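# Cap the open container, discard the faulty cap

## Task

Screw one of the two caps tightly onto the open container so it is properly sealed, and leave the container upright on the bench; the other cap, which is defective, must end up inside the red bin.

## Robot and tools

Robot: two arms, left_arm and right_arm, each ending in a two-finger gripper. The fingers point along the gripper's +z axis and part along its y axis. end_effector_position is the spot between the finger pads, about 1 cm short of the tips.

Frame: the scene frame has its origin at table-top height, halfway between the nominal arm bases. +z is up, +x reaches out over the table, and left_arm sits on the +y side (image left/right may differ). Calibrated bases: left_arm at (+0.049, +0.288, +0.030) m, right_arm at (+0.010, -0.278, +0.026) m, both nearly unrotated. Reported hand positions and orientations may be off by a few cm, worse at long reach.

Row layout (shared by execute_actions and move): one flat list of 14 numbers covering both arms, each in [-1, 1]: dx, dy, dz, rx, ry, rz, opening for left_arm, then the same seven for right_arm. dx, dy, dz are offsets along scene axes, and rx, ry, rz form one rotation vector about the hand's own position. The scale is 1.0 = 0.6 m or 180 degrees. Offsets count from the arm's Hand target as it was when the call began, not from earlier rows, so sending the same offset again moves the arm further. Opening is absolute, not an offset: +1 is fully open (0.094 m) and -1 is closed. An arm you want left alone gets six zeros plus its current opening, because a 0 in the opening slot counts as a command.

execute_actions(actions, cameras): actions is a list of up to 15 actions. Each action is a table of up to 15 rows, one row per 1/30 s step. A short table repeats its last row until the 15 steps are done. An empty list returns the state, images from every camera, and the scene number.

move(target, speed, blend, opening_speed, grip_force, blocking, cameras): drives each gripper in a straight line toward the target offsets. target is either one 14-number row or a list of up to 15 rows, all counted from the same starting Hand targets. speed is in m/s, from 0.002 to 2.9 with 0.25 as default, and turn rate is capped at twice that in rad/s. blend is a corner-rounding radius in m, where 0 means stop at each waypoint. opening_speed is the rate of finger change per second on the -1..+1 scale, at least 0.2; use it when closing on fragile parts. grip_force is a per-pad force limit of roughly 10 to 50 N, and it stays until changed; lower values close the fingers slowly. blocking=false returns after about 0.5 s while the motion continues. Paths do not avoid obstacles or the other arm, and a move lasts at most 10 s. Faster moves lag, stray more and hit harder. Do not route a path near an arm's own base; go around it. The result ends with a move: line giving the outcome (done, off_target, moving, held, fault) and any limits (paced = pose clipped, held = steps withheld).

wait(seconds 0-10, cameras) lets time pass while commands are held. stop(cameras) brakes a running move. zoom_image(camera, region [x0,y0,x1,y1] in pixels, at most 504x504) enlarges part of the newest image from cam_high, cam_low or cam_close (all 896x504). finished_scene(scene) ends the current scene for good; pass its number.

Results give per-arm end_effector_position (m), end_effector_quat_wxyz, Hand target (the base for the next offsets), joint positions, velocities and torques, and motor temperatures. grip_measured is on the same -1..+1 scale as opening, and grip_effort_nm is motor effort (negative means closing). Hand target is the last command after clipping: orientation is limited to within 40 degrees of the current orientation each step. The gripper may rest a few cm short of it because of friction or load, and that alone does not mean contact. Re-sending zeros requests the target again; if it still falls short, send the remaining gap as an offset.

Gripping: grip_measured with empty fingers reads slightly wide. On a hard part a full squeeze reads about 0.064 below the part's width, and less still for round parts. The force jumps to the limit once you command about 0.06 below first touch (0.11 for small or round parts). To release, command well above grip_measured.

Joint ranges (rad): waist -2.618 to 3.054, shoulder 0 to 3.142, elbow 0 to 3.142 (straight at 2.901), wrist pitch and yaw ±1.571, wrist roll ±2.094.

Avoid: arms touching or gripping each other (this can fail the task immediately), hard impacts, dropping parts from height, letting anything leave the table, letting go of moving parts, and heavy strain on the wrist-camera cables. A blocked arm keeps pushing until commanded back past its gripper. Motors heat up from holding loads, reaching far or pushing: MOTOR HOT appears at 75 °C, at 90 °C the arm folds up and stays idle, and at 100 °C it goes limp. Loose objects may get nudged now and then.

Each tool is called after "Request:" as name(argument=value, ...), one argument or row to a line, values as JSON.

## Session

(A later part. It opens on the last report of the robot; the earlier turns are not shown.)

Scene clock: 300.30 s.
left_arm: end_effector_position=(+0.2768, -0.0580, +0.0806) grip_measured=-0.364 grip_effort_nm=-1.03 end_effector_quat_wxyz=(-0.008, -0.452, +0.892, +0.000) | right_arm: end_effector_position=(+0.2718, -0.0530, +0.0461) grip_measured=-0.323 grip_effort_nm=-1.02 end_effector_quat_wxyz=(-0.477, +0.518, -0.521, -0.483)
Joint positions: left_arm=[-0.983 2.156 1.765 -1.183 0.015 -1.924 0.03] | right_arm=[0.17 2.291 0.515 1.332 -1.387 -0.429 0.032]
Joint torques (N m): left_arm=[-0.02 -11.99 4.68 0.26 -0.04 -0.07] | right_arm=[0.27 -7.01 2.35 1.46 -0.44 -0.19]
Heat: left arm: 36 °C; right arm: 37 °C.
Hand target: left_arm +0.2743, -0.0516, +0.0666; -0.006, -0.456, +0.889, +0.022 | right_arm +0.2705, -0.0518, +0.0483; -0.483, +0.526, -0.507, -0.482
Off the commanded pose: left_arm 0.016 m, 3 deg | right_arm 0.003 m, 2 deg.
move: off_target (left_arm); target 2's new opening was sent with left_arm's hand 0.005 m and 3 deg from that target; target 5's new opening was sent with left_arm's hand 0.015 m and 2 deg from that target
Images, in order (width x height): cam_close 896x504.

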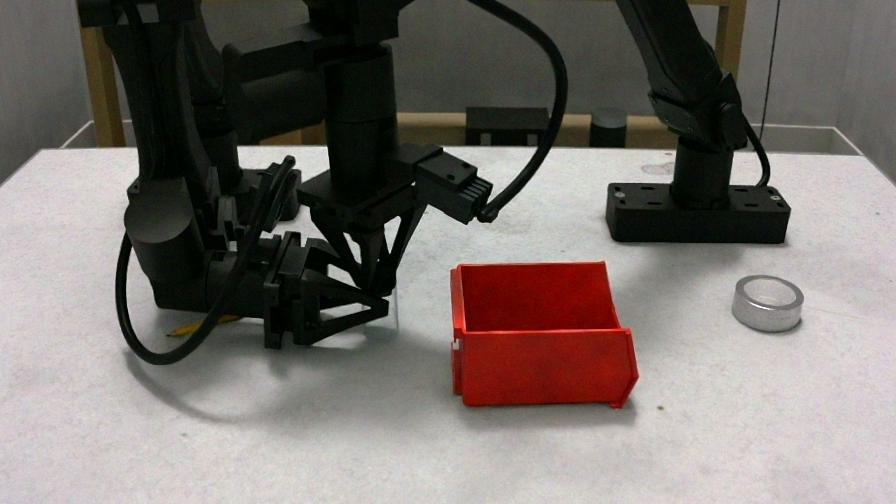

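Request:
move(
  target=[
    [0.0027,-0.0067,-0.012,0,0,0,-0.45,0,0,0,0,0,0,-0.45],
    [0.0027,-0.0067,-0.012,-0.0125,0.0182,-0.514,-0.45,0,0,0,0,0,0,-0.45],
  ],
  speed=[0.1,0.45],
  blend=[0.004,0],
  cameras=["cam_close"],
)

Request:
zoom_image(
  camera="cam_close",
  region=[330, 200, 430, 350],
)

Scene clock: 303.63 s.
left_arm: end_effector_position=(+0.2833, -0.0574, +0.0803) grip_measured=-0.364 grip_effort_nm=-1.03 end_effector_quat_wxyz=(+0.007, +0.280, +0.960, +0.001) | right_arm: end_effector_position=(+0.2793, -0.0538, +0.0446) grip_measured=-0.325 grip_effort_nm=-1.02 end_effector_quat_wxyz=(+0.486, -0.514, +0.530, +0.467)
Joint positions: left_arm=[-0.981 2.156 1.765 -1.17 -0.011 -0.414 0.03] | right_arm=[0.168 2.291 0.515 1.347 -1.349 -0.425 0.032]
Joint torques (N m): left_arm=[-0.8 -9.96 5.45 0.3 0.11 0.93] | right_arm=[0.44 -6.87 2.37 1.41 -0.85 -0.19]
Heat: left arm: 36 °C; right arm: 37 °C.
Hand target: left_arm +0.2759, -0.0556, +0.0594; -0.019, +0.328, +0.944, +0.015 | right_arm +0.2705, -0.0518, +0.0484; +0.483, -0.526, +0.507, +0.482
Off the commanded pose: left_arm 0.022 m, 7 deg | right_arm 0.010 m, 4 deg.
move: off_target (left_arm, right_arm)
Images, in order (width x height): cam_close 896x504.

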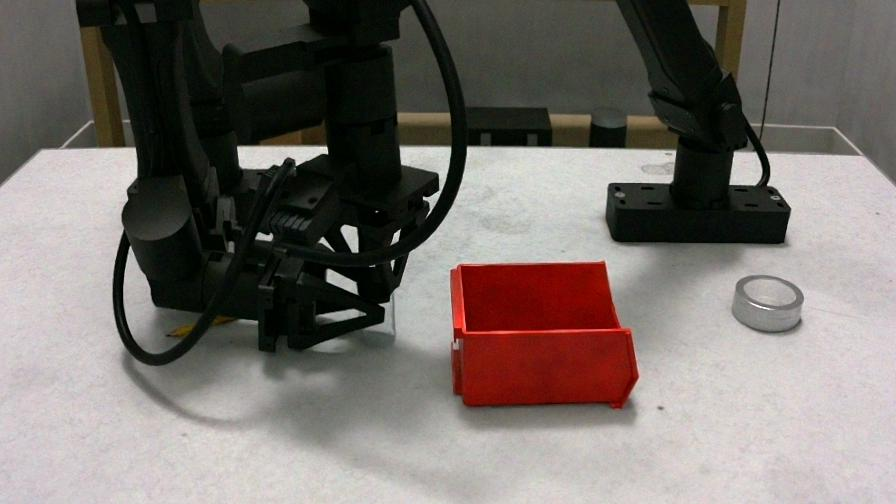

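Scaled by 3.360 from the camera's 896x504 image, which has a finer 1280x720 frame.

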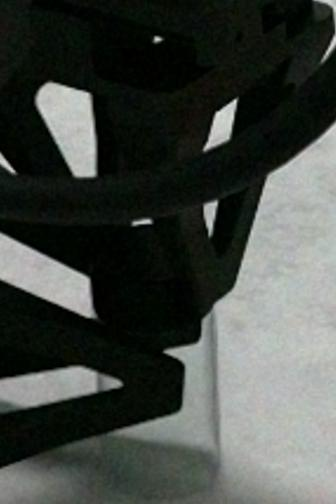

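Request:
move(
  target=[0,0,0.008,0,0,-0.06,-0.45,0,0,0,0,0,0,-0.45],
  speed=0.2,
  cameras=["cam_close"],
)

Request:
zoom_image(
  camera="cam_close",
  region=[330, 200, 430, 350],
)

Scene clock: 305.60 s.
left_arm: end_effector_position=(+0.2837, -0.0552, +0.0803) grip_measured=-0.364 grip_effort_nm=-1.03 end_effector_quat_wxyz=(+0.007, +0.371, +0.929, +0.007) | right_arm: end_effector_position=(+0.2795, -0.0538, +0.0446) grip_measured=-0.325 grip_effort_nm=-1.02 end_effector_quat_wxyz=(+0.486, -0.514, +0.531, +0.466)
Joint positions: left_arm=[-0.981 2.156 1.765 -1.177 -0.019 -0.223 0.03] | right_arm=[0.168 2.291 0.515 1.347 -1.348 -0.425 0.032]
Joint torques (N m): left_arm=[-1.13 -10.28 6.26 0.23 0.1 0.84] | right_arm=[0.44 -6.84 2.35 1.43 -0.86 -0.2]
Heat: left arm: 36 °C; right arm: 37 °C.
Hand target: left_arm +0.2759, -0.0556, +0.0642; -0.018, +0.415, +0.909, +0.017 | right_arm +0.2705, -0.0518, +0.0484; +0.483, -0.526, +0.507, +0.482
Off the commanded pose: left_arm 0.018 m, 6 deg | right_arm 0.010 m, 4 deg.
move: off_target (left_arm, right_arm)
Images, in order (width x height): cam_close 896x504.

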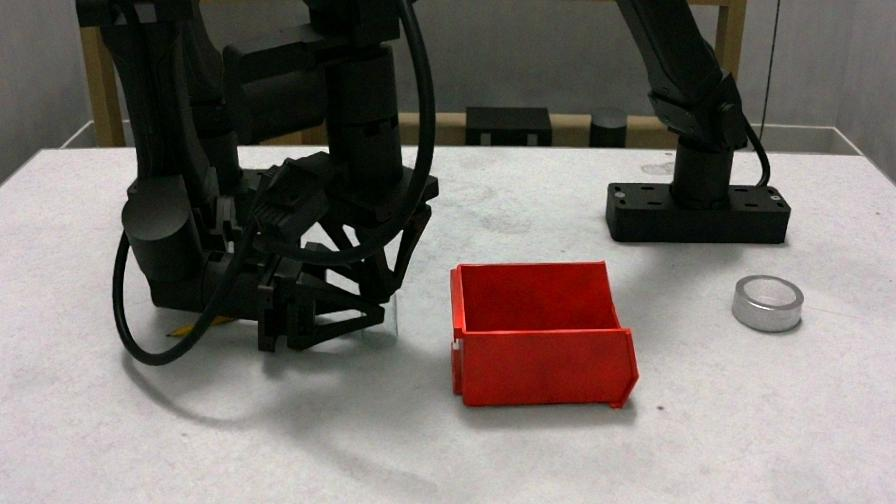

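Scaled by 3.360 from the camera's 896x504 image, which has a finer 1280x720 frame.

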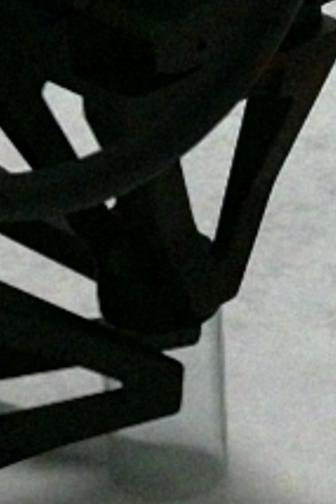

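Request:
move(
  target=[
    [0,0,0.018,0,0,0.04,-0.45,0,0,0,0,0,0,-0.45],
    [0,0,0.018,0,0,0.04,0.12,0,0,0,0,0,0,-0.45],
    [0,0,0.11,0,0,0.04,0.12,0,0,0,0,0,0,-0.45],
  ],
  speed=[0.1,0.1,0.12],
  cameras=["cam_close"],
)

Request:
zoom_image(
  camera="cam_close",
  region=[340, 230, 410, 350],
)

Scene clock: 309.53 s.
left_arm: end_effector_position=(+0.2773, -0.0525, +0.1348) grip_measured=+0.119 grip_effort_nm=0.08 end_effector_quat_wxyz=(-0.011, +0.353, +0.935, +0.012) | right_arm: end_effector_position=(+0.2727, -0.0535, +0.0470) grip_measured=-0.325 grip_effort_nm=-1.02 end_effector_quat_wxyz=(+0.481, -0.519, +0.519, +0.480)
Joint positions: left_arm=[-0.984 2.16 1.988 -1.431 -0.006 -0.264 0.053] | right_arm=[0.168 2.291 0.515 1.342 -1.388 -0.429 0.032]
Joint torques (N m): left_arm=[-0.62 -11.92 7.61 0.14 0.02 0.11] | right_arm=[0.5 -6.98 2.29 1.43 -0.44 -0.16]
Heat: left arm: 36 °C; right arm: 37 °C.
Hand target: left_arm +0.2759, -0.0555, +0.1302; -0.019, +0.357, +0.934, +0.016 | right_arm +0.2705, -0.0518, +0.0484; +0.483, -0.526, +0.507, +0.482
Off the commanded pose: left_arm 0.006 m, 1 deg | right_arm 0.003 m, 2 deg.
move: done; target 2's new opening was sent with left_arm's hand 0.008 m and 3 deg from that target
Images, in order (width x height): cam_close 896x504.

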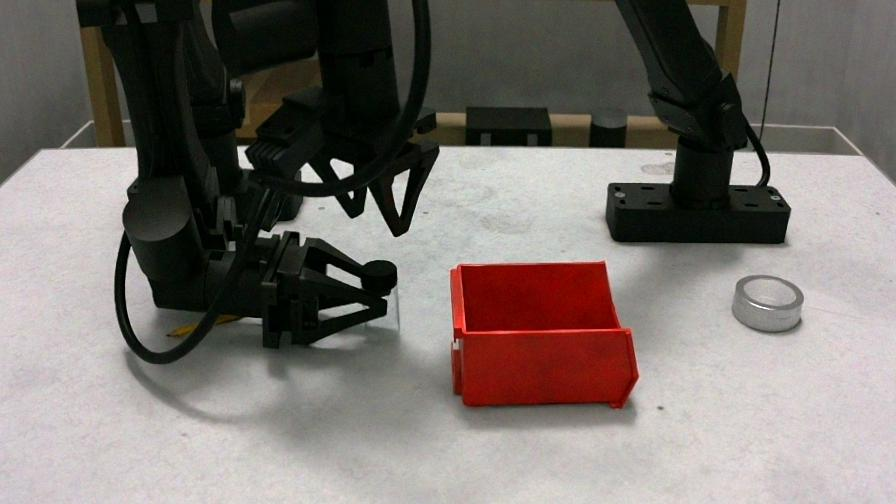

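Scaled by 4.200 from the camera's 896x504 image, which has a finer 1280x720 frame.

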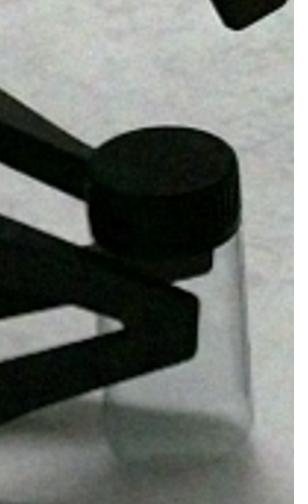

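Request:
move(
  target=[
    [0,0,0,0,0,0,0.12,0.0037,-0.0028,-0.0023,0,0,0,0.3],
    [0.02,0.06,0.033,0,0,0,0.12,0.0037,-0.085,0.004,0,0,0,0.3],
  ],
  speed=[0.1,0.1],
  opening_speed=0.8,
  cameras=["all"],
)

Request:
zoom_image(
  camera="cam_close",
  region=[340, 240, 420, 350],
)

Scene clock: 314.13 s.
left_arm: end_effector_position=(+0.2907, -0.0236, +0.1347) grip_measured=+0.119 grip_effort_nm=0.08 end_effector_quat_wxyz=(-0.030, +0.355, +0.934, +0.021) | right_arm: end_effector_position=(+0.2765, -0.1013, +0.0462) grip_measured=+0.297 grip_effort_nm=0.16 end_effector_quat_wxyz=(+0.509, -0.498, +0.510, +0.482)
Joint positions: left_arm=[-0.915 2.135 1.945 -1.454 -0.005 -0.19 0.053] | right_arm=[-0.014 2.291 0.515 1.148 -1.543 -0.643 0.061]
Joint torques (N m): left_arm=[-0.05 -18.5 5.2 0.08 -0.02 0.07] | right_arm=[-0.31 -8.54 0.76 1.01 -0.58 -0.2]
Heat: left arm: 36 °C; right arm: 37 °C.
Hand target: left_arm +0.2879, -0.0196, +0.1500; -0.019, +0.357, +0.934, +0.016 | right_arm +0.2727, -0.1028, +0.0508; +0.483, -0.526, +0.507, +0.482
Off the commanded pose: left_arm 0.016 m, 1 deg | right_arm 0.006 m, 4 deg.
move: off_target (left_arm, right_arm)

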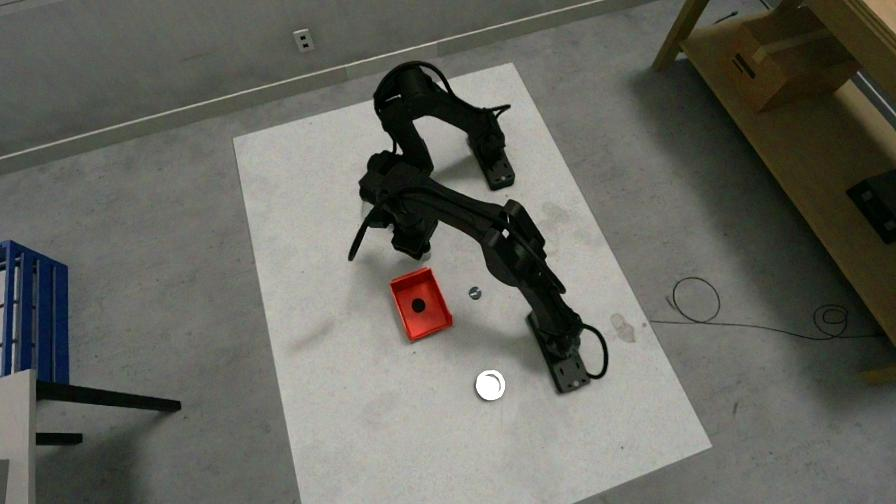

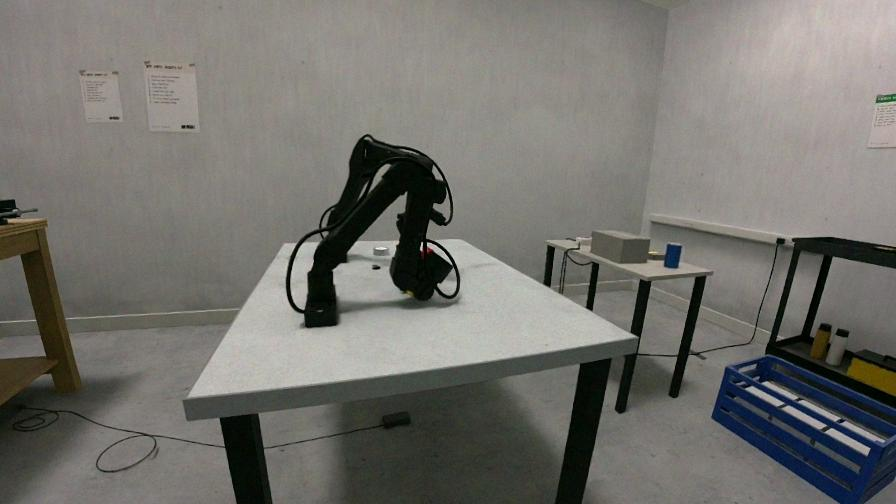

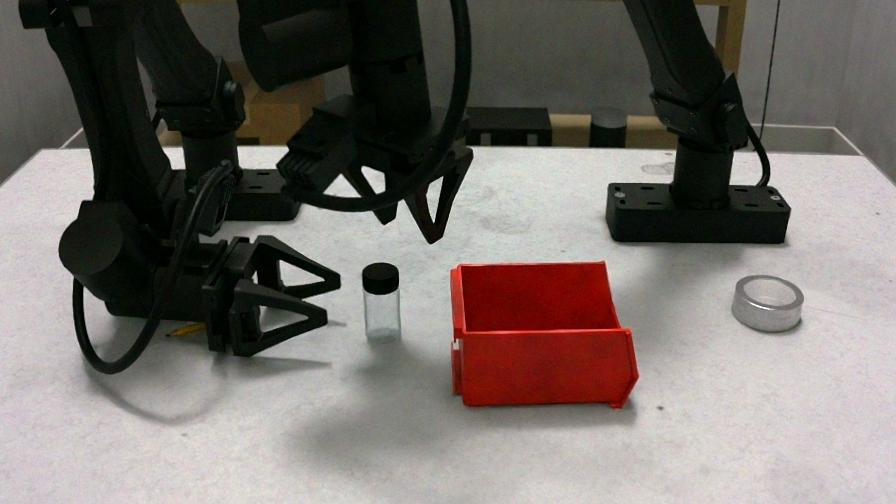

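Scaled by 4.582 from the camera's 896x504 image, which has a finer 1280x720 frame.

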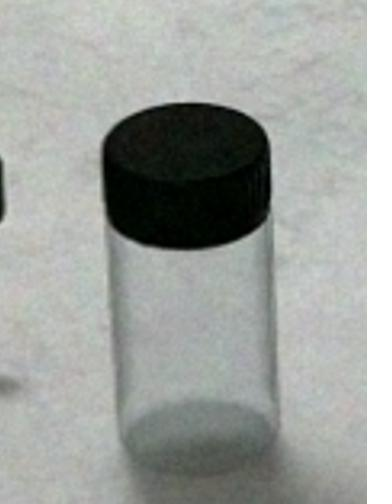

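Request:
finished_scene(
  scene=2,
)

The scene is finished: the task was done.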